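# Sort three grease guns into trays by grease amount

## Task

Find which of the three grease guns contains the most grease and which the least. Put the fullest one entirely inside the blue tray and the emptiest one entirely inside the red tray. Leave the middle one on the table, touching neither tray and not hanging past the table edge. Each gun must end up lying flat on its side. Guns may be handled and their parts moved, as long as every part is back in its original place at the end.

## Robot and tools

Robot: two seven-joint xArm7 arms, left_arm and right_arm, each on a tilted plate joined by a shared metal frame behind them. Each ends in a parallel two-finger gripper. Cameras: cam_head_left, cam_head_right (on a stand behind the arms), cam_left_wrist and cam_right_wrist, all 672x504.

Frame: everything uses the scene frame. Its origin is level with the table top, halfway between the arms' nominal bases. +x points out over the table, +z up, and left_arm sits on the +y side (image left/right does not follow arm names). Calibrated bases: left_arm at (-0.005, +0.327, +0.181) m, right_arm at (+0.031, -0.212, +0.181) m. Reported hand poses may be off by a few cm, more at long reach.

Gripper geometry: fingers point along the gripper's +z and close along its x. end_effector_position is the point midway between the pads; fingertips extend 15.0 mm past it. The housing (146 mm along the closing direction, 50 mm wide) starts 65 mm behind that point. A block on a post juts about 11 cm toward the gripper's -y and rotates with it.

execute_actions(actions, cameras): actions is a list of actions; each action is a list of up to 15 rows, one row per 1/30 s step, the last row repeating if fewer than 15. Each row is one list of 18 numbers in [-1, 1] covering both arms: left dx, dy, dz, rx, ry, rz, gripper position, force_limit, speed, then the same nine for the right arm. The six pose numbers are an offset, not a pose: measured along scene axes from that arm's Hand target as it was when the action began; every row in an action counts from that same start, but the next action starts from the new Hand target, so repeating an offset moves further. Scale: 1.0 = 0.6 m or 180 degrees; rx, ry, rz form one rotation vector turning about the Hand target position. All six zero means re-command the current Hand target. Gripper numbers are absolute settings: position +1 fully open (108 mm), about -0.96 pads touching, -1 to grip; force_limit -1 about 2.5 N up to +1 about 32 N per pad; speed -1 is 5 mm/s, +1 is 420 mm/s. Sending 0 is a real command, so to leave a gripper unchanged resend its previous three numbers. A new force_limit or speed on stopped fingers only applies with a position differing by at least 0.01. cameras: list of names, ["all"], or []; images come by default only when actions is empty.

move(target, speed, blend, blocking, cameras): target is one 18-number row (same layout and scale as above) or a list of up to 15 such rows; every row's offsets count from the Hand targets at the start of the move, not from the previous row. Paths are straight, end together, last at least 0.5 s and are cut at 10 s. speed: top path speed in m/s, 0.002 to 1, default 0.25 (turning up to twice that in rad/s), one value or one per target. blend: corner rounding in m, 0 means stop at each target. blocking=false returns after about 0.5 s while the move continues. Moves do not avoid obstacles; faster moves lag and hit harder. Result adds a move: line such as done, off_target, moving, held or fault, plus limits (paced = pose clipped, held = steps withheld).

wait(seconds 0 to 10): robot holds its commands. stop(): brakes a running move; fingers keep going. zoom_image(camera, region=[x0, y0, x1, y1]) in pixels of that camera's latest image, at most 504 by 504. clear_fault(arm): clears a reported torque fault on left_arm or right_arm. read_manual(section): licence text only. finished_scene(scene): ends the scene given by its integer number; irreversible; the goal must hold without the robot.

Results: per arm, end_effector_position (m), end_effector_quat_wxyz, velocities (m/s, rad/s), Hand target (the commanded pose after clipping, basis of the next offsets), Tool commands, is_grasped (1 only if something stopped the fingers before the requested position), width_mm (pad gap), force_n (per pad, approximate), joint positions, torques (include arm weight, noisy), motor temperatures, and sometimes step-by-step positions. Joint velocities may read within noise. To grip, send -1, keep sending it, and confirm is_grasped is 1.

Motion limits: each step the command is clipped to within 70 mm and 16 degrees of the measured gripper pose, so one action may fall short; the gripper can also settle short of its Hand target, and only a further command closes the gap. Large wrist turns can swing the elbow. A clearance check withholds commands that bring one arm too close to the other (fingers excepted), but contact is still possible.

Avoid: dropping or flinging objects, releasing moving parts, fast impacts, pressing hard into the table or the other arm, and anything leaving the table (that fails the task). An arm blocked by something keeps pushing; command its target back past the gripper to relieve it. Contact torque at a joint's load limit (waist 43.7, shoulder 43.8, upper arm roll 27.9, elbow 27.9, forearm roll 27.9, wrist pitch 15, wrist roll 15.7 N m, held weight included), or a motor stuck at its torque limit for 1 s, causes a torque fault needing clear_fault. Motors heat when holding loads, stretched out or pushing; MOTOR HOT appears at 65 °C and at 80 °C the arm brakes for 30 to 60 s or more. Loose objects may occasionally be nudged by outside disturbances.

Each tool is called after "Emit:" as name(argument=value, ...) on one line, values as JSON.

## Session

Emit:
execute_actions(actions=[])

Emit:
zoom_image(camera="cam_head_left", region=[60, 200, 560, 450])

Emit:
zoom_image(camera="cam_head_right", region=[80, 200, 580, 450])

Scene clock: 0.00 s.
left_arm: end_effector_position=(+0.6039, -0.0050, +0.3448) width_mm=42.79 is_grasped=0 force_n=0.00 end_effector_quat_wxyz=(-0.013, +0.671, +0.155, +0.725) | right_arm: end_effector_position=(+0.5836, -0.6852, +0.1914) width_mm=0.05 is_grasped=0 force_n=0.00 end_effector_quat_wxyz=(+0.238, +0.428, -0.659, +0.570)
Joint positions: left_arm=[-0.904 0.933 -0.012 1.471 2.185 1.718 -0.165] | right_arm=[-0.821 0.301 0.438 1.08 -2.187 1.426 -0.699]
Joint velocities: within noise
Joint torques (N m): no reading
Motor temperatures (°C): left_arm=[33 35 35 33 32 31 33] | right_arm=[33 39 38 28 31 33 35]
Hand target: left_arm +0.6039, -0.0050, +0.3448; -0.013, +0.671, +0.155, +0.725 | right_arm +0.5836, -0.6852, +0.1914; -0.238, -0.428, +0.659, -0.570
Tool commands: left_gripper/position=-0.186 left_gripper/force_limit=+1.0 left_gripper/speed=+1.0 right_gripper/position=-0.962 right_gripper/force_limit=+1.0 right_gripper/speed=+1.0

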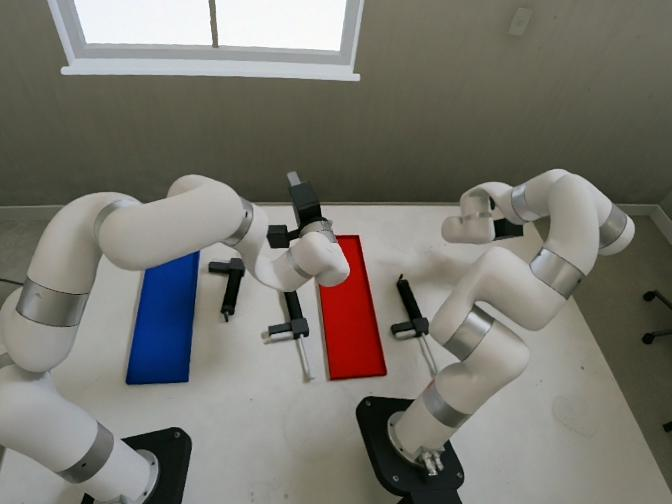

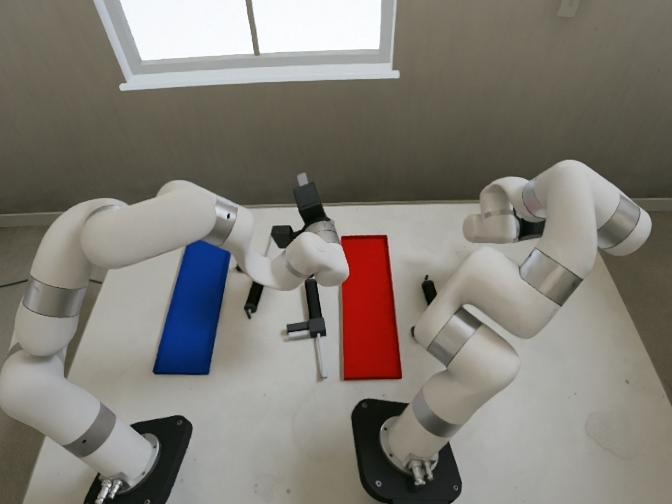

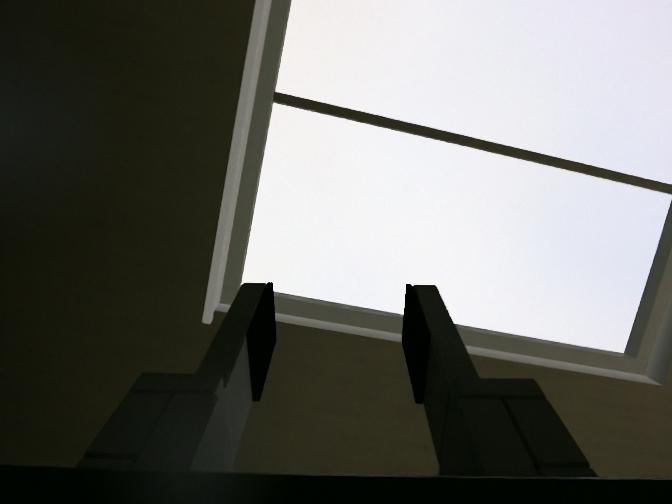

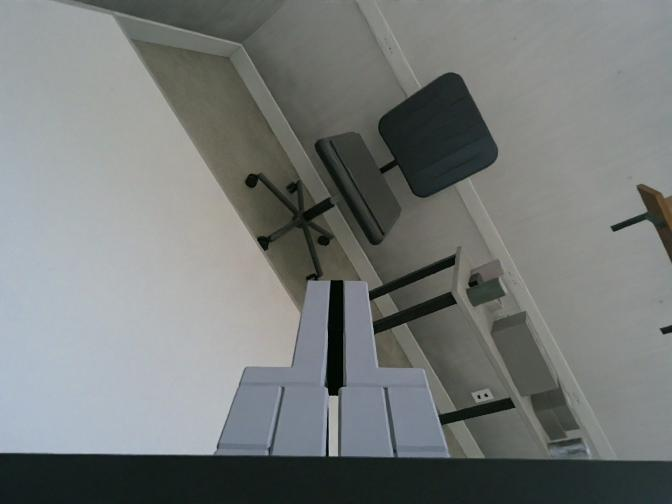

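Scaled by 1.008 from the camera's 672x504 image, which has a finer 960x720 frame.

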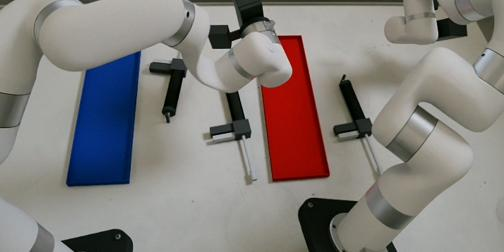

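Scaled by 1.008 from the camera's 672x504 image, which has a finer 960x720 frame.

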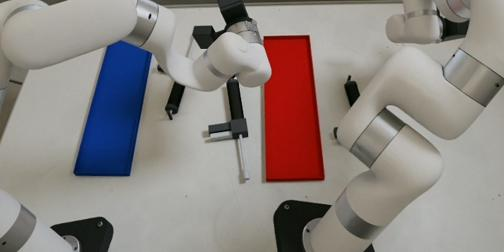

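Emit:
move(target=[[-0.023,0.142,-0.025,0.2108,0.211,-0.2428,0.4,0.8,-0.3,-0.139,0.308,0.217,0.1175,-0.2481,-0.3372,0.4,0.8,-0.3],[-0.0717,0.2733,-0.1413,0.4215,0.422,-0.4855,0.4,0.8,-0.3,-0.301,0.5553,0.1,0.235,-0.4962,-0.6744,0.4,0.8,-0.3],[-0.0717,0.2733,-0.2413,0.4215,0.422,-0.4855,0.4,0.8,-0.3,-0.301,0.5553,0.0143,0.235,-0.4962,-0.6744,0.4,0.8,-0.3]], speed=0.45, blend=[0.05,0.03,0], cameras=["cam_left_wrist","cam_right_wrist","cam_head_left"])

Scene clock: 50.77 s.
left_arm: end_effector_position=(+0.5609, +0.1589, +0.2000) width_mm=75.00 is_grasped=0 force_n=0.00 end_effector_quat_wxyz=(-0.001, +0.695, -0.719, +0.000) | right_arm: end_effector_position=(+0.4029, -0.3520, +0.2000) width_mm=75.00 is_grasped=0 force_n=0.00 end_effector_quat_wxyz=(+0.000, +0.669, +0.743, +0.000)
Joint positions: left_arm=[-0.499 0.468 0.032 1.321 0.639 0.891 3.045] | right_arm=[-0.59 -0.615 0.423 0.288 -0.217 0.503 0.708]
Joint torques (N m): left_arm=[-6.23 -27.98 -8.05 13.44 2.97 -5.9 -1.29] | right_arm=[-2.25 -5.35 4.17 23.13 -1.77 -2.73 1.11]
Hand target: left_arm +0.5609, +0.1590, +0.2000; -0.001, +0.695, -0.719, +0.000 | right_arm +0.4030, -0.3520, +0.2000; +0.000, +0.669, +0.743, +0.000
Off the commanded pose: left_arm 0.000 m, 0 deg | right_arm 0.000 m, 0 deg.
move: done
Images, in order (width x height): cam_head_left 672x504, cam_left_wrist 672x504, cam_right_wrist 672x504.

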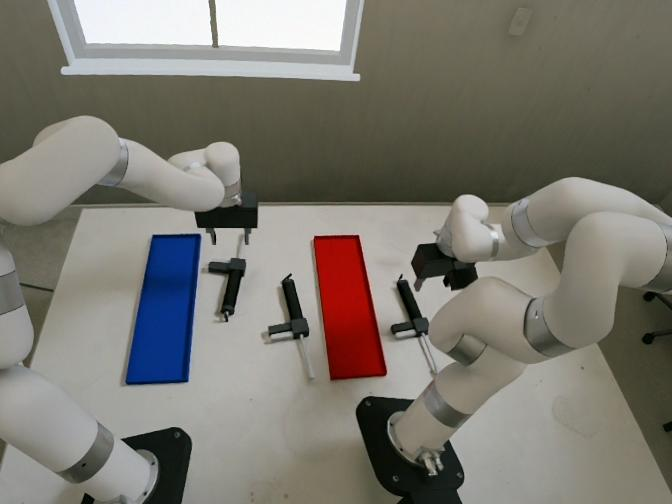

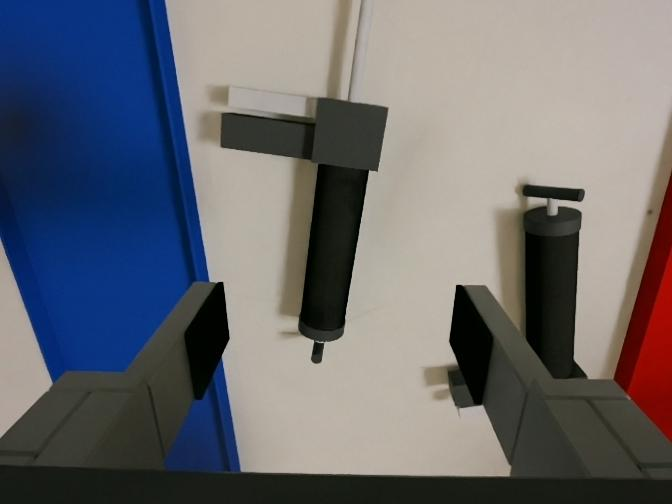

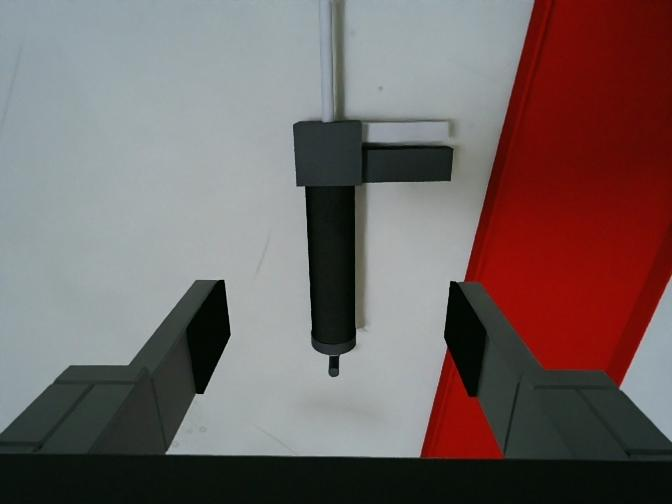

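Emit:
move(target=[[-0.0128,-0.0045,-0.25,0,0,-0.0411,0.4,0.8,-0.3,0.045,0.1667,0.133,0,0,0.2,0.0,0.2,-0.5],[-0.0128,-0.0045,-0.2925,0,0,-0.0411,0.4,0.8,-0.3,0.081,0.333,0.133,0,0,0.4667,0.0,0.2,-0.5]], speed=[0.3,0.12], blend=[0.01,0])

Emit:
execute_actions(actions=[[[0,0,0,0,0,0,-1,0.8,-0.65,0,0,0,0,0,0,0,0.2,-0.5]],[[0,0,0,0,0,0,-1,0.8,-0.65,0,0,0,0,0,0,0,0.2,-0.5]]], cameras=["cam_left_wrist"])

Emit:
move(target=[[0,0,0.2,0,0,0,-1,0.8,-0.65,0,0,0,0,0,0,0,0.2,-0.5],[-0.172,-0.0103,0.3258,0,0,0.552,-1,0.8,-0.65,0,0.178,-0.033,0,0,0,0,0.2,-0.5]], speed=[0.2,0.4], blend=[0.04,0], cameras=["cam_left_wrist","cam_right_wrist"])

Scene clock: 75.63 s.
left_arm: end_effector_position=(+0.5532, +0.1562, +0.0245) width_mm=75.00 is_grasped=0 force_n=0.00 end_effector_quat_wxyz=(+0.001, -0.647, +0.763, +0.000) | right_arm: end_effector_position=(+0.4516, -0.1523, +0.2798) width_mm=53.01 is_grasped=0 force_n=0.00 end_effector_quat_wxyz=(+0.000, +0.000, +1.000, +0.000)
Joint positions: left_arm=[-0.395 0.827 0.113 1.406 0.783 0.581 3.076] | right_arm=[-0.194 -0.304 0.655 0.648 -0.416 0.855 -0.022]
Joint torques (N m): left_arm=[-6.73 -30.92 -6.73 11.01 2.83 -5.85 -1.56] | right_arm=[16.54 -7.76 8.32 26.59 -1.7 -0.4 -1.48]
Hand target: left_arm +0.5532, +0.1563, +0.0245; +0.001, -0.647, +0.763, +0.000 | right_arm +0.4516, -0.1522, +0.2798; +0.000, +0.000, +1.000, +0.000
Off the commanded pose: left_arm 0.000 m, 0 deg | right_arm 0.000 m, 0 deg.
move: done

Scene clock: 76.83 s.
left_arm: end_effector_position=(+0.5532, +0.1563, +0.0244) width_mm=35.42 is_grasped=1 force_n=38.71 end_effector_quat_wxyz=(+0.001, -0.647, +0.763, +0.000) | right_arm: end_effector_position=(+0.4516, -0.1522, +0.2798) width_mm=53.01 is_grasped=0 force_n=0.00 end_effector_quat_wxyz=(+0.000, +0.000, +1.000, +0.000)
Joint positions: left_arm=[-0.395 0.827 0.113 1.406 0.783 0.581 3.076] | right_arm=[-0.194 -0.304 0.655 0.648 -0.416 0.855 -0.022]
Joint torques (N m): left_arm=[-12.52 -35.48 -13.54 9.96 1.29 -4.53 -0.16] | right_arm=[16.63 -7.75 8.36 26.57 -1.69 -0.33 -1.46]
Hand target: left_arm +0.5532, +0.1563, +0.0245; +0.001, -0.647, +0.763, +0.000 | right_arm +0.4516, -0.1522, +0.2798; +0.000, +0.000, +1.000, +0.000
Off the commanded pose: left_arm 0.000 m, 0 deg | right_arm 0.000 m, 0 deg.
Step readings (end_effector_position of left_arm | right_arm):
0: (+0.5532, +0.1562, +0.0245) | (+0.4516, -0.1523, +0.2798)
1: (+0.5532, +0.1562, +0.0245) | (+0.4516, -0.1523, +0.2798)
2: (+0.5532, +0.1562, +0.0245) | (+0.4516, -0.1523, +0.2798)
4: (+0.5532, +0.1562, +0.0245) | (+0.4516, -0.1523, +0.2798)
8: (+0.5532, +0.1563, +0.0245) | (+0.4516, -0.1522, +0.2798)
15: (+0.5532, +0.1563, +0.0244) | (+0.4516, -0.1522, +0.2798)
16: (+0.5532, +0.1563, +0.0244) | (+0.4516, -0.1522, +0.2798)
17: (+0.5532, +0.1563, +0.0244) | (+0.4516, -0.1522, +0.2798)
19: (+0.5532, +0.1563, +0.0244) | (+0.4516, -0.1522, +0.2798)
23: (+0.5532, +0.1563, +0.0244) | (+0.4516, -0.1522, +0.2798)
30: (+0.5532, +0.1563, +0.0244) | (+0.4516, -0.1522, +0.2798)
Images, in order (width x height): cam_left_wrist 672x504.

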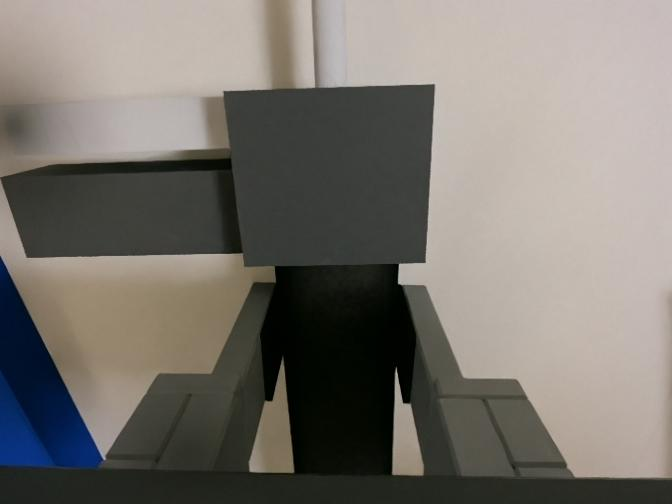

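Scene clock: 80.13 s.
left_arm: end_effector_position=(+0.4500, +0.1501, +0.2199) width_mm=35.42 is_grasped=1 force_n=28.42 end_effector_quat_wxyz=(-0.001, +1.000, +0.000, -0.001) | right_arm: end_effector_position=(+0.4516, -0.0455, +0.2600) width_mm=53.01 is_grasped=0 force_n=0.00 end_effector_quat_wxyz=(+0.000, +0.000, +1.000, +0.000)
Joint positions: left_arm=[-0.783 0.256 0.197 0.957 0.643 0.813 1.264] | right_arm=[-0.166 0.122 0.835 0.858 -0.744 0.962 0.425]
Joint torques (N m): left_arm=[-16.88 -31.14 -7.98 11.53 2.85 -0.84 -1.48] | right_arm=[20.15 -10.36 13.46 23.57 -1.76 -0.3 1.06]
Hand target: left_arm +0.4500, +0.1501, +0.2200; -0.001, +1.000, +0.000, -0.001 | right_arm +0.4516, -0.0454, +0.2600; +0.000, +0.000, +1.000, +0.000
Off the commanded pose: left_arm 0.000 m, 0 deg | right_arm 0.000 m, 0 deg.
move: done
Images, in order (width x height): cam_left_wrist 672x504, cam_right_wrist 672x504.

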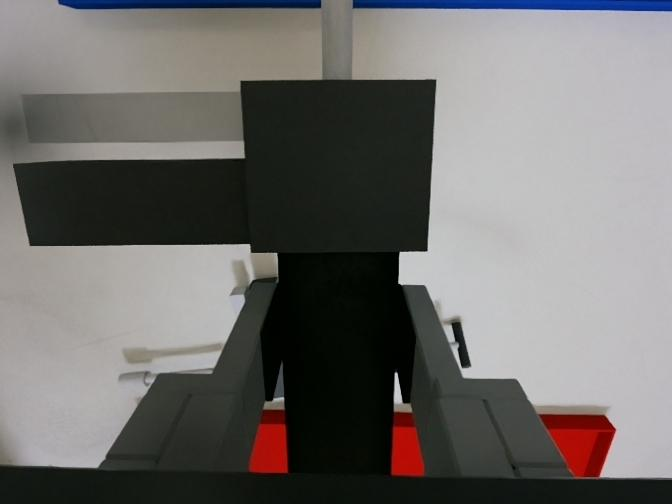

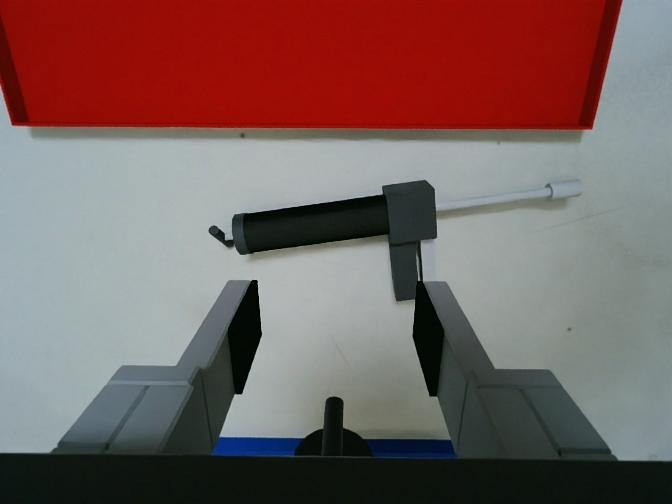

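Emit:
move(target=[0,0,0,0,0,0,-1,0.8,-0.65,0,0.1132,-0.0417,0,0,0,0,0.2,-0.5], speed=0.15)

Emit:
execute_actions(actions=[[[0,0,0,0,0,0,-1,0.8,-0.65,0,0,0,0,0,0,-1,0.2,-0.65]],[[0,0,0,0,0,0,-1,0.8,-0.65,0,0,0,0,0,0,-1,0.2,-0.65]]], cameras=["cam_right_wrist"])

Emit:
move(target=[0,0,0,0,0,0,-1,0.8,-0.65,0,-0.15,0,0,0,0,-1,0.2,-0.65], speed=0.04, blocking=false)

Emit:
wait(seconds=0.2)

Emit:
wait(seconds=0.2)

Emit:
wait(seconds=0.2)

Emit:
wait(seconds=0.2)

Emit:
wait(seconds=0.2)

Emit:
wait(seconds=0.2)

Emit:
wait(seconds=0.2)

Emit:
wait(seconds=3)

Scene clock: 97.53 s.
left_arm: end_effector_position=(+0.4500, +0.1501, +0.2199) width_mm=35.42 is_grasped=1 force_n=28.42 end_effector_quat_wxyz=(-0.001, +1.000, +0.000, -0.001) | right_arm: end_effector_position=(+0.4516, +0.0225, +0.2350) width_mm=53.01 is_grasped=0 force_n=0.00 end_effector_quat_wxyz=(+0.000, +0.000, +1.000, +0.000)
Joint positions: left_arm=[-0.783 0.256 0.197 0.957 0.643 0.813 1.264] | right_arm=[-0.01 0.425 0.79 1.032 -0.949 1.068 0.637]
Joint torques (N m): left_arm=[-16.86 -31.02 -11.14 11.52 2.85 -5.93 -0.68] | right_arm=[22.7 -12.94 12.15 20.59 -1.64 -0.27 1.09]
Hand target: left_arm +0.4500, +0.1501, +0.2200; -0.001, +1.000, +0.000, -0.001 | right_arm +0.4516, +0.0225, +0.2350; +0.000, +0.000, +1.000, +0.000
Off the commanded pose: left_arm 0.000 m, 0 deg | right_arm 0.000 m, 0 deg.
move: done

Scene clock: 98.73 s.
left_arm: end_effector_position=(+0.4500, +0.1501, +0.2200) width_mm=35.40 is_grasped=1 force_n=28.07 end_effector_quat_wxyz=(-0.001, +1.000, +0.000, -0.001) | right_arm: end_effector_position=(+0.4516, +0.0225, +0.2350) width_mm=8.37 is_grasped=1 force_n=32.36 end_effector_quat_wxyz=(+0.000, +0.000, +1.000, +0.000)
Joint positions: left_arm=[-0.783 0.256 0.197 0.957 0.643 0.813 1.264] | right_arm=[-0.01 0.425 0.79 1.032 -0.949 1.068 0.637]
Joint torques (N m): left_arm=[-13.98 -30.47 -9.44 16.88 1.05 -6.36 -0.33] | right_arm=[22.75 -12.95 15.41 8.74 0.64 -0.7 0.88]
Hand target: left_arm +0.4500, +0.1501, +0.2200; -0.001, +1.000, +0.000, -0.001 | right_arm +0.4516, +0.0225, +0.2350; +0.000, +0.000, +1.000, +0.000
Off the commanded pose: left_arm 0.000 m, 0 deg | right_arm 0.000 m, 0 deg.
Step readings (end_effector_position of left_arm | right_arm):
0: (+0.4500, +0.1501, +0.2199) | (+0.4516, +0.0225, +0.2350)
1: (+0.4500, +0.1501, +0.2199) | (+0.4516, +0.0225, +0.2350)
2: (+0.4500, +0.1501, +0.2199) | (+0.4516, +0.0225, +0.2350)
4: (+0.4500, +0.1501, +0.2199) | (+0.4516, +0.0225, +0.2350)
8: (+0.4500, +0.1501, +0.2199) | (+0.4516, +0.0225, +0.2350)
15: (+0.4500, +0.1501, +0.2199) | (+0.4516, +0.0225, +0.2350)
16: (+0.4500, +0.1501, +0.2199) | (+0.4516, +0.0225, +0.2350)
17: (+0.4500, +0.1501, +0.2199) | (+0.4516, +0.0225, +0.2350)
19: (+0.4499, +0.1501, +0.2199) | (+0.4516, +0.0225, +0.2350)
23: (+0.4499, +0.1501, +0.2199) | (+0.4516, +0.0225, +0.2350)
30: (+0.4500, +0.1501, +0.2199) | (+0.4516, +0.0225, +0.2350)
Images, in order (width x height): cam_right_wrist 672x504.

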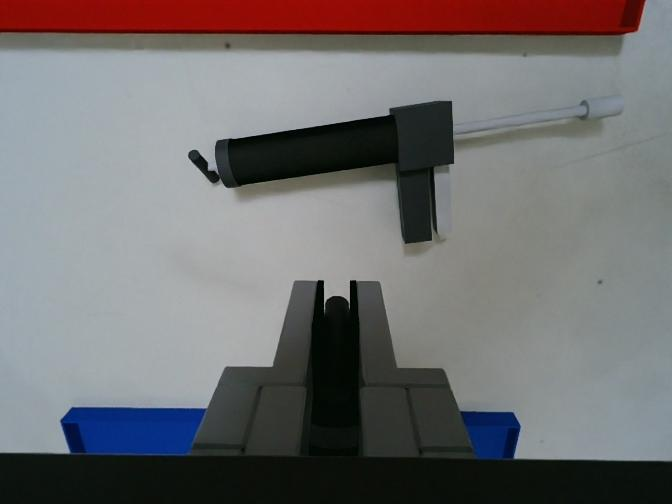

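Scene clock: 99.23 s.
left_arm: end_effector_position=(+0.4501, +0.1498, +0.2201) width_mm=35.40 is_grasped=1 force_n=28.04 end_effector_quat_wxyz=(+0.000, +1.000, +0.000, +0.000) end_effector_velocity=(+0.002, -0.007, +0.004) end_effector_angular_velocity=(-0.019, -0.014, -0.007) | right_arm: end_effector_position=(+0.4515, +0.0066, +0.2351) width_mm=8.37 is_grasped=1 force_n=32.34 end_effector_quat_wxyz=(+0.000, +0.000, +1.000, +0.000) end_effector_velocity=(-0.001, -0.034, +0.004) end_effector_angular_velocity=(+0.018, -0.005, +0.009)
Joint positions: left_arm=[-0.783 0.256 0.197 0.957 0.643 0.812 1.264] | right_arm=[-0.053 0.372 0.801 0.986 -0.927 1.038 0.608]
Joint velocities: left_arm=[-0.005 0 -0.004 0.002 0.002 -0.018 0] | right_arm=[-0.103 -0.135 0.03 -0.112 0.058 -0.088 -0.082]
Joint torques (N m): left_arm=[-9.59 -30.4 -5.57 13.79 -0.22 -1.08 -0.07] | right_arm=[-1.03 -21.03 10.39 6.16 1.92 1.35 -1.76]
Hand target: left_arm +0.4500, +0.1501, +0.2200; -0.001, +1.000, +0.000, -0.001 | right_arm +0.4516, +0.0028, +0.2350; +0.000, +0.000, +1.000, +0.000
Tool commands: left_gripper/position=-1.0 left_gripper/force_limit=+0.8 left_gripper/speed=-0.65 right_gripper/position=-1.0 right_gripper/force_limit=+0.2 right_gripper/speed=-0.65
Off the commanded pose: left_arm 0.000 m, 0 deg | right_arm 0.074 m, 0 deg.
move: running

Scene clock: 99.43 s.
left_arm: end_effector_position=(+0.4501, +0.1497, +0.2202) width_mm=35.40 is_grasped=1 force_n=28.03 end_effector_quat_wxyz=(+0.000, +1.000, +0.000, +0.000) | right_arm: end_effector_position=(+0.4515, -0.0017, +0.2350) width_mm=8.37 is_grasped=1 force_n=32.33 end_effector_quat_wxyz=(+0.000, +0.000, +1.000, +0.000) end_effector_velocity=(+0.000, -0.041, +0.000) end_effector_angular_velocity=(-0.004, +0.000, +0.000)
Joint positions: left_arm=[-0.783 0.256 0.197 0.957 0.643 0.812 1.264] | right_arm=[-0.074 0.345 0.806 0.964 -0.916 1.023 0.591]
Joint velocities: left_arm=[within noise] | right_arm=[-0.106 -0.137 0.023 -0.11 0.06 -0.073 -0.084]
Joint torques (N m): left_arm=[-8.99 -30.07 -1.69 11.86 -1.37 2.63 0.01] | right_arm=[-1.14 -20.69 10.03 6.19 1.3 1.19 -1.83]
Hand target: left_arm +0.4500, +0.1501, +0.2200; -0.001, +1.000, +0.000, -0.001 | right_arm +0.4516, -0.0052, +0.2350; +0.000, +0.000, +1.000, +0.000
Tool commands: left_gripper/position=-1.0 left_gripper/force_limit=+0.8 left_gripper/speed=-0.65 right_gripper/position=-1.0 right_gripper/force_limit=+0.2 right_gripper/speed=-0.65
Off the commanded pose: left_arm 0.000 m, 0 deg | right_arm 0.066 m, 0 deg.
earlier move: running
wait: 0.20 s; no rest

Scene clock: 99.63 s.
left_arm: end_effector_position=(+0.4501, +0.1498, +0.2201) width_mm=35.40 is_grasped=1 force_n=28.05 end_effector_quat_wxyz=(+0.000, +1.000, +0.000, +0.000) | right_arm: end_effector_position=(+0.4515, -0.0098, +0.2349) width_mm=8.37 is_grasped=1 force_n=32.31 end_effector_quat_wxyz=(+0.000, +0.000, +1.000, +0.000) end_effector_velocity=(+0.000, -0.041, -0.001) end_effector_angular_velocity=(-0.002, +0.001, +0.000)
Joint positions: left_arm=[-0.783 0.256 0.197 0.957 0.643 0.812 1.264] | right_arm=[-0.095 0.317 0.81 0.942 -0.903 1.008 0.574]
Joint velocities: left_arm=[within noise] | right_arm=[-0.106 -0.14 0.021 -0.111 0.066 -0.078 -0.091]
Joint torques (N m): left_arm=[-7.88 -29.61 0.78 10.82 -1.71 5.33 0.2] | right_arm=[-1.33 -20.42 9.22 7.39 1.17 1.62 -1.55]
Hand target: left_arm +0.4500, +0.1501, +0.2200; -0.001, +1.000, +0.000, -0.001 | right_arm +0.4516, -0.0132, +0.2350; +0.000, +0.000, +1.000, +0.000
Tool commands: left_gripper/position=-1.0 left_gripper/force_limit=+0.8 left_gripper/speed=-0.65 right_gripper/position=-1.0 right_gripper/force_limit=+0.2 right_gripper/speed=-0.65
Off the commanded pose: left_arm 0.000 m, 0 deg | right_arm 0.058 m, 0 deg.
earlier move: running
wait: 0.20 s; no rest

Scene clock: 99.83 s.
left_arm: end_effector_position=(+0.4500, +0.1500, +0.2200) width_mm=35.40 is_grasped=1 force_n=28.05 end_effector_quat_wxyz=(+0.000, +1.000, +0.000, +0.000) | right_arm: end_effector_position=(+0.4515, -0.0177, +0.2349) width_mm=8.37 is_grasped=1 force_n=32.31 end_effector_quat_wxyz=(+0.000, +0.000, +1.000, +0.000) end_effector_velocity=(+0.000, -0.040, +0.000) end_effector_angular_velocity=(+0.000, +0.000, +0.001)
Joint positions: left_arm=[-0.783 0.256 0.197 0.957 0.643 0.813 1.264] | right_arm=[-0.116 0.289 0.814 0.921 -0.889 0.992 0.555]
Joint velocities: left_arm=[within noise] | right_arm=[-0.103 -0.141 0.019 -0.106 0.07 -0.081 -0.098]
Joint torques (N m): left_arm=[-5.59 -29.51 2.31 10.29 -1.68 5.96 0.36] | right_arm=[-3.05 -21.35 8.31 7.43 1.23 2.06 -1.68]
Hand target: left_arm +0.4500, +0.1501, +0.2200; -0.001, +1.000, +0.000, -0.001 | right_arm +0.4516, -0.0212, +0.2350; +0.000, +0.000, +1.000, +0.000
Tool commands: left_gripper/position=-1.0 left_gripper/force_limit=+0.8 left_gripper/speed=-0.65 right_gripper/position=-1.0 right_gripper/force_limit=+0.2 right_gripper/speed=-0.65
Off the commanded pose: left_arm 0.000 m, 0 deg | right_arm 0.050 m, 0 deg.
earlier move: running
wait: 0.20 s; no rest

Scene clock: 100.03 s.
left_arm: end_effector_position=(+0.4500, +0.1500, +0.2200) width_mm=35.40 is_grasped=1 force_n=28.05 end_effector_quat_wxyz=(+0.000, +1.000, +0.000, +0.000) | right_arm: end_effector_position=(+0.4516, -0.0258, +0.2349) width_mm=8.37 is_grasped=1 force_n=32.31 end_effector_quat_wxyz=(+0.000, +0.000, +1.000, +0.000) end_effector_velocity=(+0.000, -0.040, +0.000) end_effector_angular_velocity=(+0.000, +0.001, -0.001)
Joint positions: left_arm=[-0.783 0.256 0.197 0.957 0.643 0.813 1.264] | right_arm=[-0.137 0.26 0.818 0.899 -0.875 0.975 0.535]
Joint velocities: left_arm=[within noise] | right_arm=[-0.103 -0.146 0.015 -0.107 0.077 -0.085 -0.105]
Joint torques (N m): left_arm=[-5.3 -29.28 2.8 9.93 -1.27 6.4 0.53] | right_arm=[-3.46 -20.83 7.63 6.87 1.3 2.15 -1.84]
Hand target: left_arm +0.4500, +0.1501, +0.2200; -0.001, +1.000, +0.000, -0.001 | right_arm +0.4516, -0.0292, +0.2350; +0.000, +0.000, +1.000, +0.000
Tool commands: left_gripper/position=-1.0 left_gripper/force_limit=+0.8 left_gripper/speed=-0.65 right_gripper/position=-1.0 right_gripper/force_limit=+0.2 right_gripper/speed=-0.65
Off the commanded pose: left_arm 0.000 m, 0 deg | right_arm 0.042 m, 0 deg.
earlier move: running
wait: 0.20 s; no rest

Scene clock: 100.23 s.
left_arm: end_effector_position=(+0.4500, +0.1500, +0.2200) width_mm=35.40 is_grasped=1 force_n=28.06 end_effector_quat_wxyz=(+0.000, +1.000, +0.000, -0.001) | right_arm: end_effector_position=(+0.4516, -0.0337, +0.2349) width_mm=8.37 is_grasped=1 force_n=32.31 end_effector_quat_wxyz=(+0.000, +0.000, +1.000, +0.000) end_effector_velocity=(+0.000, -0.040, +0.000) end_effector_angular_velocity=(+0.000, +0.001, +0.000)
Joint positions: left_arm=[-0.783 0.256 0.197 0.957 0.643 0.813 1.264] | right_arm=[-0.157 0.231 0.82 0.878 -0.859 0.958 0.513]
Joint velocities: left_arm=[within noise] | right_arm=[-0.099 -0.147 0.012 -0.104 0.082 -0.086 -0.111]
Joint torques (N m): left_arm=[-4.86 -29.37 3.11 9.63 -1.33 6.46 0.8] | right_arm=[-4.48 -20.95 6.63 7.99 1.36 2.5 -1.75]
Hand target: left_arm +0.4500, +0.1501, +0.2200; -0.001, +1.000, +0.000, -0.001 | right_arm +0.4516, -0.0372, +0.2350; +0.000, +0.000, +1.000, +0.000
Tool commands: left_gripper/position=-1.0 left_gripper/force_limit=+0.8 left_gripper/speed=-0.65 right_gripper/position=-1.0 right_gripper/force_limit=+0.2 right_gripper/speed=-0.65
Off the commanded pose: left_arm 0.000 m, 0 deg | right_arm 0.034 m, 0 deg.
earlier move: running
wait: 0.20 s; no rest

Scene clock: 100.43 s.
left_arm: end_effector_position=(+0.4500, +0.1500, +0.2200) width_mm=35.40 is_grasped=1 force_n=28.06 end_effector_quat_wxyz=(+0.000, +1.000, +0.000, -0.001) | right_arm: end_effector_position=(+0.4516, -0.0418, +0.2349) width_mm=8.37 is_grasped=1 force_n=32.30 end_effector_quat_wxyz=(+0.000, +0.000, +1.000, +0.000) end_effector_velocity=(+0.000, -0.040, +0.000) end_effector_angular_velocity=(+0.000, +0.000, +0.001)
Joint positions: left_arm=[-0.783 0.256 0.197 0.957 0.643 0.813 1.264] | right_arm=[-0.176 0.201 0.822 0.857 -0.842 0.941 0.49]
Joint velocities: left_arm=[within noise] | right_arm=[-0.095 -0.151 0.008 -0.103 0.087 -0.086 -0.118]
Joint torques (N m): left_arm=[-4.52 -28.75 3.3 9.82 -1.13 6.76 0.96] | right_arm=[-5.25 -20.83 6.1 7.99 1.28 2.15 -1.58]
Hand target: left_arm +0.4500, +0.1501, +0.2200; -0.001, +1.000, +0.000, -0.001 | right_arm +0.4516, -0.0452, +0.2350; +0.000, +0.000, +1.000, +0.000
Tool commands: left_gripper/position=-1.0 left_gripper/force_limit=+0.8 left_gripper/speed=-0.65 right_gripper/position=-1.0 right_gripper/force_limit=+0.2 right_gripper/speed=-0.65
Off the commanded pose: left_arm 0.000 m, 0 deg | right_arm 0.026 m, 0 deg.
earlier move: running
wait: 0.20 s; no rest

Scene clock: 100.63 s.
left_arm: end_effector_position=(+0.4500, +0.1501, +0.2200) width_mm=35.40 is_grasped=1 force_n=28.06 end_effector_quat_wxyz=(+0.000, +1.000, +0.000, -0.001) | right_arm: end_effector_position=(+0.4516, -0.0497, +0.2349) width_mm=8.37 is_grasped=1 force_n=32.29 end_effector_quat_wxyz=(+0.000, +0.000, +1.000, +0.000) end_effector_velocity=(+0.000, -0.040, +0.000) end_effector_angular_velocity=(+0.000, +0.000, +0.000)
Joint positions: left_arm=[-0.783 0.256 0.197 0.957 0.643 0.813 1.264] | right_arm=[-0.195 0.171 0.823 0.837 -0.824 0.924 0.466]
Joint velocities: left_arm=[within noise] | right_arm=[-0.09 -0.152 0.001 -0.101 0.093 -0.088 -0.126]
Joint torques (N m): left_arm=[-4.51 -28.34 3.41 9.44 -0.99 7.04 0.98] | right_arm=[-6.15 -20.65 4.51 8.69 1.11 2.53 -1.75]
Hand target: left_arm +0.4500, +0.1501, +0.2200; -0.001, +1.000, +0.000, -0.001 | right_arm +0.4516, -0.0532, +0.2350; +0.000, +0.000, +1.000, +0.000
Tool commands: left_gripper/position=-1.0 left_gripper/force_limit=+0.8 left_gripper/speed=-0.65 right_gripper/position=-1.0 right_gripper/force_limit=+0.2 right_gripper/speed=-0.65
Off the commanded pose: left_arm 0.000 m, 0 deg | right_arm 0.018 m, 0 deg.
earlier move: running
wait: 0.20 s; no rest

Scene clock: 101.27 s.
left_arm: end_effector_position=(+0.4500, +0.1501, +0.2200) width_mm=35.40 is_grasped=1 force_n=28.07 end_effector_quat_wxyz=(+0.000, +1.000, +0.000, -0.001) | right_arm: end_effector_position=(+0.4516, -0.0675, +0.2350) width_mm=8.37 is_grasped=1 force_n=32.28 end_effector_quat_wxyz=(+0.000, +0.000, +1.000, +0.000)
Joint positions: left_arm=[-0.783 0.256 0.197 0.957 0.643 0.813 1.264] | right_arm=[-0.232 0.101 0.821 0.793 -0.779 0.884 0.406]
Joint torques (N m): left_arm=[-4.02 -26.72 4.14 9.57 -0.85 7.4 1.11] | right_arm=[-7.09 -19.47 -2.22 9.04 0.72 2.82 -1.56]
Hand target: left_arm +0.4500, +0.1501, +0.2200; -0.001, +1.000, +0.000, -0.001 | right_arm +0.4516, -0.0675, +0.2350; +0.000, +0.000, +1.000, +0.000
Tool commands: left_gripper/position=-1.0 left_gripper/force_limit=+0.8 left_gripper/speed=-0.65 right_gripper/position=-1.0 right_gripper/force_limit=+0.2 right_gripper/speed=-0.65
Off the commanded pose: left_arm 0.000 m, 0 deg | right_arm 0.000 m, 0 deg.
earlier move: done
wait: 0.63 of 3 s (the move ended)

Emit:
move(target=[0,0,0,0,0,0,-1,0.8,-0.65,0,0.15,0,0,0,0,-1,0.2,-0.65], speed=0.08)

Emit:
execute_actions(actions=[[[0,0,0,0,0,0,-1,0.8,-0.65,0,0,0,0,0,0,0.0,0.2,-0.5]]], cameras=["cam_right_wrist"])

Emit:
move(target=[[0,0,0,0,0,0,-1,0.8,-0.65,0,-0.2,0.02,0,0,0,0.4,0.8,-0.5],[0.05,-0.46,-0.14,0,0,0.5,-1,0.8,-0.65,-0.0478,-0.6238,-0.03,0,0,-0.461,0.4,0.8,-0.5],[0.05,-0.46,-0.28,0,0,0.5,-1,0.8,-0.65,-0.0478,-0.6238,-0.28,0,0,-0.461,0.4,0.8,-0.5],[0.05,-0.46,-0.3192,0,0,0.5,-1,0.8,-0.65,-0.0478,-0.6238,-0.3442,0,0,-0.461,0.4,0.8,-0.5]], speed=[0.3,0.4,0.25,0.07], blend=[0.03,0.02,0.01,0], cameras=["cam_left_wrist","cam_right_wrist"])

Scene clock: 152.83 s.
left_arm: end_effector_position=(+0.4500, +0.1503, +0.2198) width_mm=35.40 is_grasped=1 force_n=28.25 end_effector_quat_wxyz=(-0.001, +1.000, +0.000, -0.001) | right_arm: end_effector_position=(+0.4516, +0.0224, +0.2349) width_mm=8.37 is_grasped=1 force_n=32.34 end_effector_quat_wxyz=(+0.000, +0.000, +1.000, +0.000)
Joint positions: left_arm=[-0.783 0.256 0.197 0.957 0.643 0.813 1.264] | right_arm=[-0.017 0.429 0.799 1.033 -0.953 1.071 0.639]
Joint torques (N m): left_arm=[-14.32 -25.84 -17.24 14.87 -0.96 -7.87 1.11] | right_arm=[25.56 -12.63 14.96 21.96 -1.6 -1.7 1.13]
Hand target: left_arm +0.4500, +0.1501, +0.2200; -0.001, +1.000, +0.000, -0.001 | right_arm +0.4516, +0.0225, +0.2350; +0.000, +0.000, +1.000, +0.000
Off the commanded pose: left_arm 0.000 m, 0 deg | right_arm 0.000 m, 0 deg.
move: done

Scene clock: 153.53 s.
left_arm: end_effector_position=(+0.4500, +0.1500, +0.2200) width_mm=35.40 is_grasped=1 force_n=28.22 end_effector_quat_wxyz=(+0.000, +1.000, +0.000, -0.001) | right_arm: end_effector_position=(+0.4516, +0.0225, +0.2350) width_mm=52.99 is_grasped=0 force_n=0.00 end_effector_quat_wxyz=(+0.000, +0.000, +1.000, +0.000)
Joint positions: left_arm=[-0.783 0.256 0.197 0.957 0.643 0.813 1.264] | right_arm=[-0.017 0.429 0.799 1.033 -0.953 1.071 0.639]
Joint torques (N m): left_arm=[-16.09 -26.59 -14.7 13.71 1.87 -2.93 0.41] | right_arm=[17.59 -14.74 16.39 15.32 -0.5 -2.78 0.89]
Hand target: left_arm +0.4500, +0.1501, +0.2200; -0.001, +1.000, +0.000, -0.001 | right_arm +0.4516, +0.0225, +0.2350; +0.000, +0.000, +1.000, +0.000
Off the commanded pose: left_arm 0.000 m, 0 deg | right_arm 0.000 m, 0 deg.
Step readings (end_effector_position of left_arm | right_arm):
0: (+0.4500, +0.1503, +0.2198) | (+0.4516, +0.0224, +0.2349)
1: (+0.4500, +0.1503, +0.2198) | (+0.4516, +0.0224, +0.2349)
2: (+0.4500, +0.1502, +0.2199) | (+0.4516, +0.0224, +0.2350)
4: (+0.4500, +0.1500, +0.2200) | (+0.4516, +0.0225, +0.2350)
8: (+0.4500, +0.1500, +0.2200) | (+0.4516, +0.0225, +0.2350)
15: (+0.4500, +0.1500, +0.2200) | (+0.4516, +0.0225, +0.2350)
Images, in order (width x height): cam_right_wrist 672x504.

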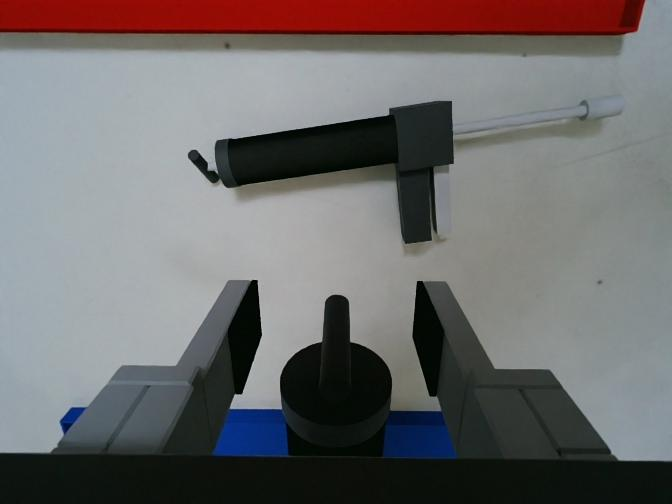

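Scene clock: 157.73 s.
left_arm: end_effector_position=(+0.4801, -0.1260, +0.0285) width_mm=35.40 is_grasped=1 force_n=28.06 end_effector_quat_wxyz=(+0.000, +0.707, +0.707, -0.001) | right_arm: end_effector_position=(+0.4229, -0.3518, +0.0285) width_mm=75.00 is_grasped=0 force_n=0.00 end_effector_quat_wxyz=(+0.000, +0.663, +0.749, +0.000)
Joint positions: left_arm=[-0.871 1.492 0.267 2.275 0.274 0.925 -0.255] | right_arm=[-0.881 0.232 0.426 0.656 -1.614 0.32 1.766]
Joint torques (N m): left_arm=[-10.21 -38.21 -0.79 15.28 -3.02 -0.02 1.48] | right_arm=[13.45 -11.63 3.35 9.44 -1.72 -0.34 1.09]
Hand target: left_arm +0.4800, -0.1259, +0.0284; +0.000, +0.707, +0.707, -0.001 | right_arm +0.4229, -0.3518, +0.0285; +0.000, +0.663, +0.749, +0.000
Off the commanded pose: left_arm 0.000 m, 0 deg | right_arm 0.000 m, 0 deg.
move: done
Images, in order (width x height): cam_left_wrist 672x504, cam_right_wrist 672x504.

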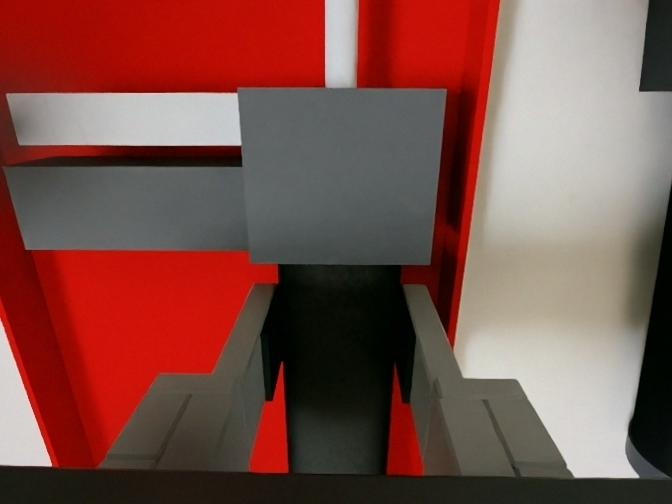

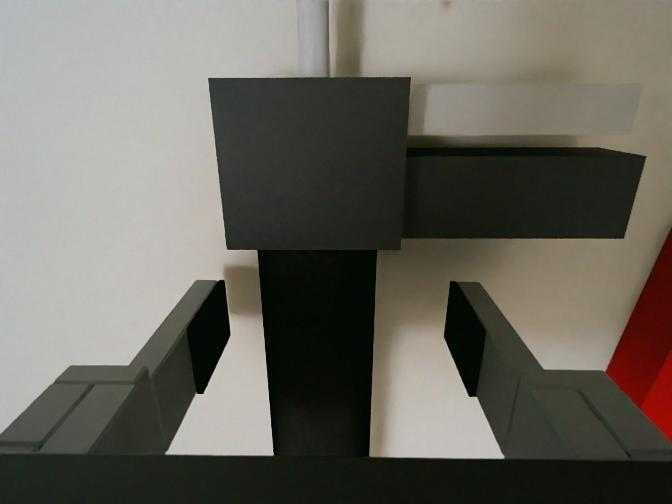

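Emit:
execute_actions(actions=[[[0,0,0,0,0,0,0.05,0.8,-0.65,0.0009,-0.0073,0,0,0,0,0.4,0.8,-0.5]],[[0,0,0,0,0,0,0.05,0.8,-0.65,0,0,0,0,0,0,-1,0.8,-0.65]],[[0,0,0,0,0,0,0.05,0.8,-0.65,0,0,0,0,0,0,-1,0.8,-0.65]]], cameras=["cam_right_wrist"])

Emit:
move(target=[[0,0,0.2833,0,0,0,0.05,0.8,-0.65,0,0,0.2,0,0,0,-1,0.8,-0.65],[-0.05,0.31,0.386,0,0,-0.5,0.05,0.8,-0.65,0.011,0.0437,0.319,0,0,0,-1,0.8,-0.65],[-0.05,0.2683,0.386,0,0,-0.5,0.05,0.8,-0.65,0.0443,0.3437,0.319,0,0,0.461,-1,0.8,-0.65]], speed=[0.3,0.4,0.35], blend=[0.04,0.03,0], cameras=["cam_left_wrist","cam_right_wrist","cam_head_left"])

Scene clock: 179.97 s.
left_arm: end_effector_position=(+0.4800, -0.1259, +0.0284) width_mm=55.74 is_grasped=0 force_n=0.00 end_effector_quat_wxyz=(+0.000, +0.707, +0.707, -0.001) | right_arm: end_effector_position=(+0.4235, -0.3563, +0.0285) width_mm=35.16 is_grasped=1 force_n=40.97 end_effector_quat_wxyz=(+0.000, +0.663, +0.749, +0.000)
Joint positions: left_arm=[-0.871 1.492 0.267 2.275 0.274 0.925 -0.255] | right_arm=[-0.887 0.23 0.421 0.658 -1.606 0.314 1.748]
Joint torques (N m): left_arm=[-11.45 -39.93 -1.17 14.71 -2.37 -0.5 0.95] | right_arm=[5.14 -15 6.74 1.84 1.23 -1.76 -0.65]
Hand target: left_arm +0.4800, -0.1259, +0.0284; +0.000, +0.707, +0.707, -0.001 | right_arm +0.4234, -0.3562, +0.0285; +0.000, +0.663, +0.749, +0.000
Off the commanded pose: left_arm 0.000 m, 0 deg | right_arm 0.000 m, 0 deg.
Step readings (end_effector_position of left_arm | right_arm):
0: (+0.4800, -0.1259, +0.0284) | (+0.4229, -0.3518, +0.0285)
1: (+0.4800, -0.1259, +0.0284) | (+0.4229, -0.3519, +0.0285)
2: (+0.4800, -0.1259, +0.0284) | (+0.4229, -0.3526, +0.0284)
4: (+0.4800, -0.1259, +0.0284) | (+0.4232, -0.3550, +0.0284)
8: (+0.4800, -0.1259, +0.0284) | (+0.4234, -0.3560, +0.0284)
15: (+0.4800, -0.1259, +0.0284) | (+0.4234, -0.3562, +0.0285)
16: (+0.4800, -0.1259, +0.0284) | (+0.4234, -0.3562, +0.0285)
17: (+0.4800, -0.1259, +0.0284) | (+0.4234, -0.3562, +0.0285)
19: (+0.4800, -0.1259, +0.0284) | (+0.4234, -0.3562, +0.0285)
23: (+0.4800, -0.1259, +0.0284) | (+0.4234, -0.3562, +0.0285)
30: (+0.4800, -0.1259, +0.0284) | (+0.4234, -0.3562, +0.0285)
31: (+0.4800, -0.1259, +0.0284) | (+0.4235, -0.3562, +0.0285)
32: (+0.4800, -0.1259, +0.0284) | (+0.4235, -0.3563, +0.0285)
34: (+0.4800, -0.1259, +0.0284) | (+0.4235, -0.3563, +0.0285)
38: (+0.4800, -0.1259, +0.0284) | (+0.4235, -0.3563, +0.0285)
45: (+0.4800, -0.1259, +0.0284) | (+0.4235, -0.3563, +0.0285)
Images, in order (width x height): cam_right_wrist 672x504.

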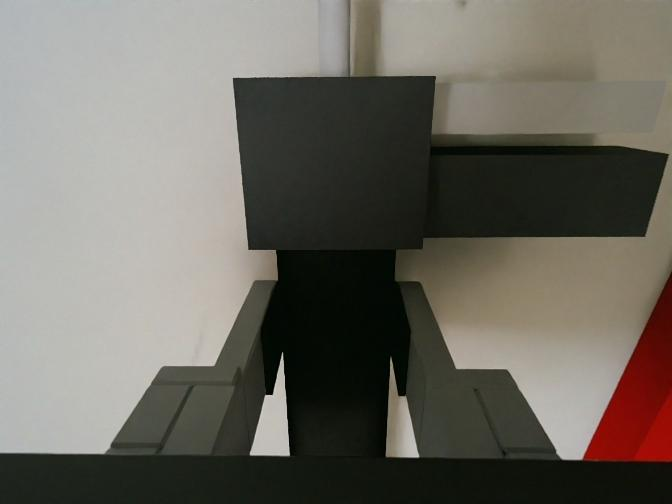

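Scene clock: 185.07 s.
left_arm: end_effector_position=(+0.4500, +0.0351, +0.2600) width_mm=55.75 is_grasped=0 force_n=0.00 end_effector_quat_wxyz=(-0.001, +1.000, +0.000, -0.001) | right_arm: end_effector_position=(+0.4500, -0.1500, +0.2199) width_mm=35.16 is_grasped=1 force_n=40.96 end_effector_quat_wxyz=(+0.000, +0.000, +1.000, +0.000)
Joint positions: left_arm=[-0.873 0.49 0.087 1.295 0.547 0.986 1.188] | right_arm=[-0.179 -0.134 0.565 0.612 -0.656 0.724 0.147]
Joint torques (N m): left_arm=[-17.57 -25.63 -14.41 14.31 -2.87 -0.06 -1.23] | right_arm=[18.4 -10.32 10.78 25.39 -1.8 -0.58 -1.49]
Hand target: left_arm +0.4500, +0.0351, +0.2600; -0.001, +1.000, +0.000, -0.001 | right_arm +0.4500, -0.1500, +0.2199; +0.000, +0.000, +1.000, +0.000
Off the commanded pose: left_arm 0.000 m, 0 deg | right_arm 0.000 m, 0 deg.
move: done
Images, in order (width x height): cam_head_left 672x504, cam_left_wrist 672x504, cam_right_wrist 672x504.

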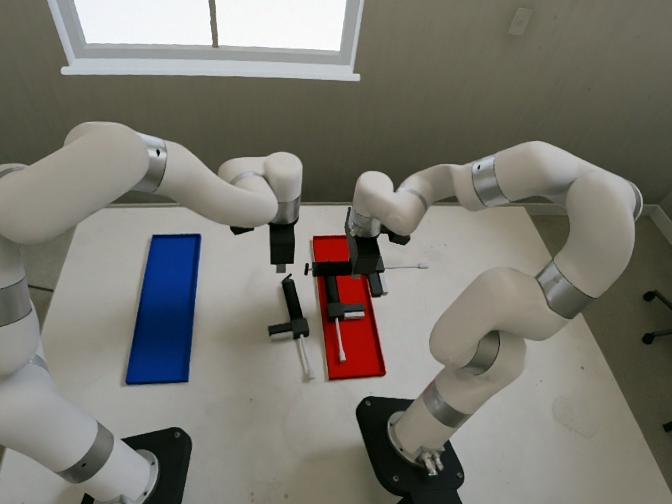

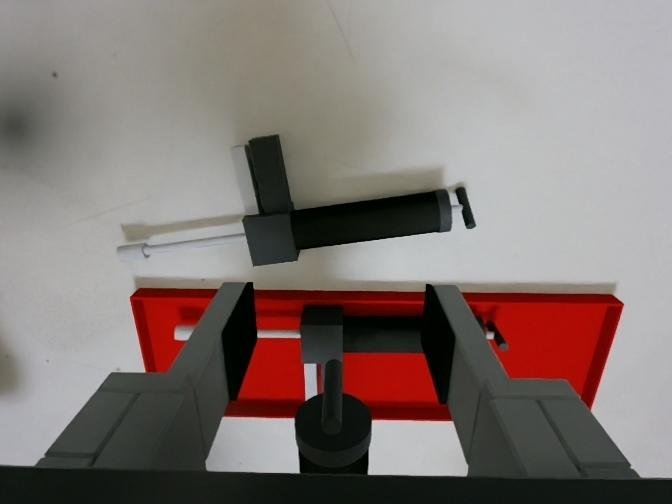

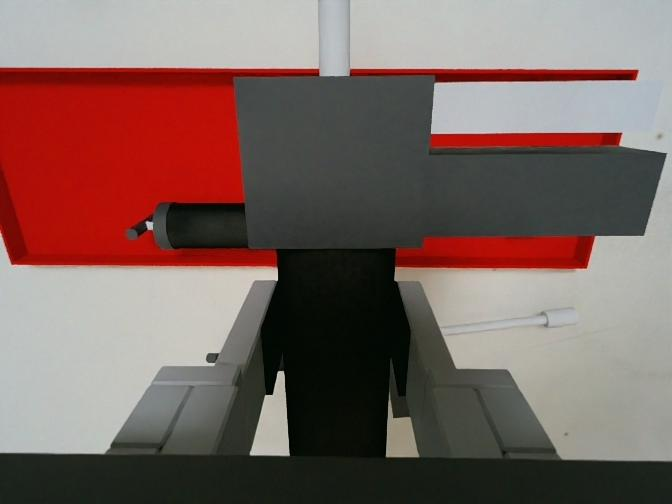

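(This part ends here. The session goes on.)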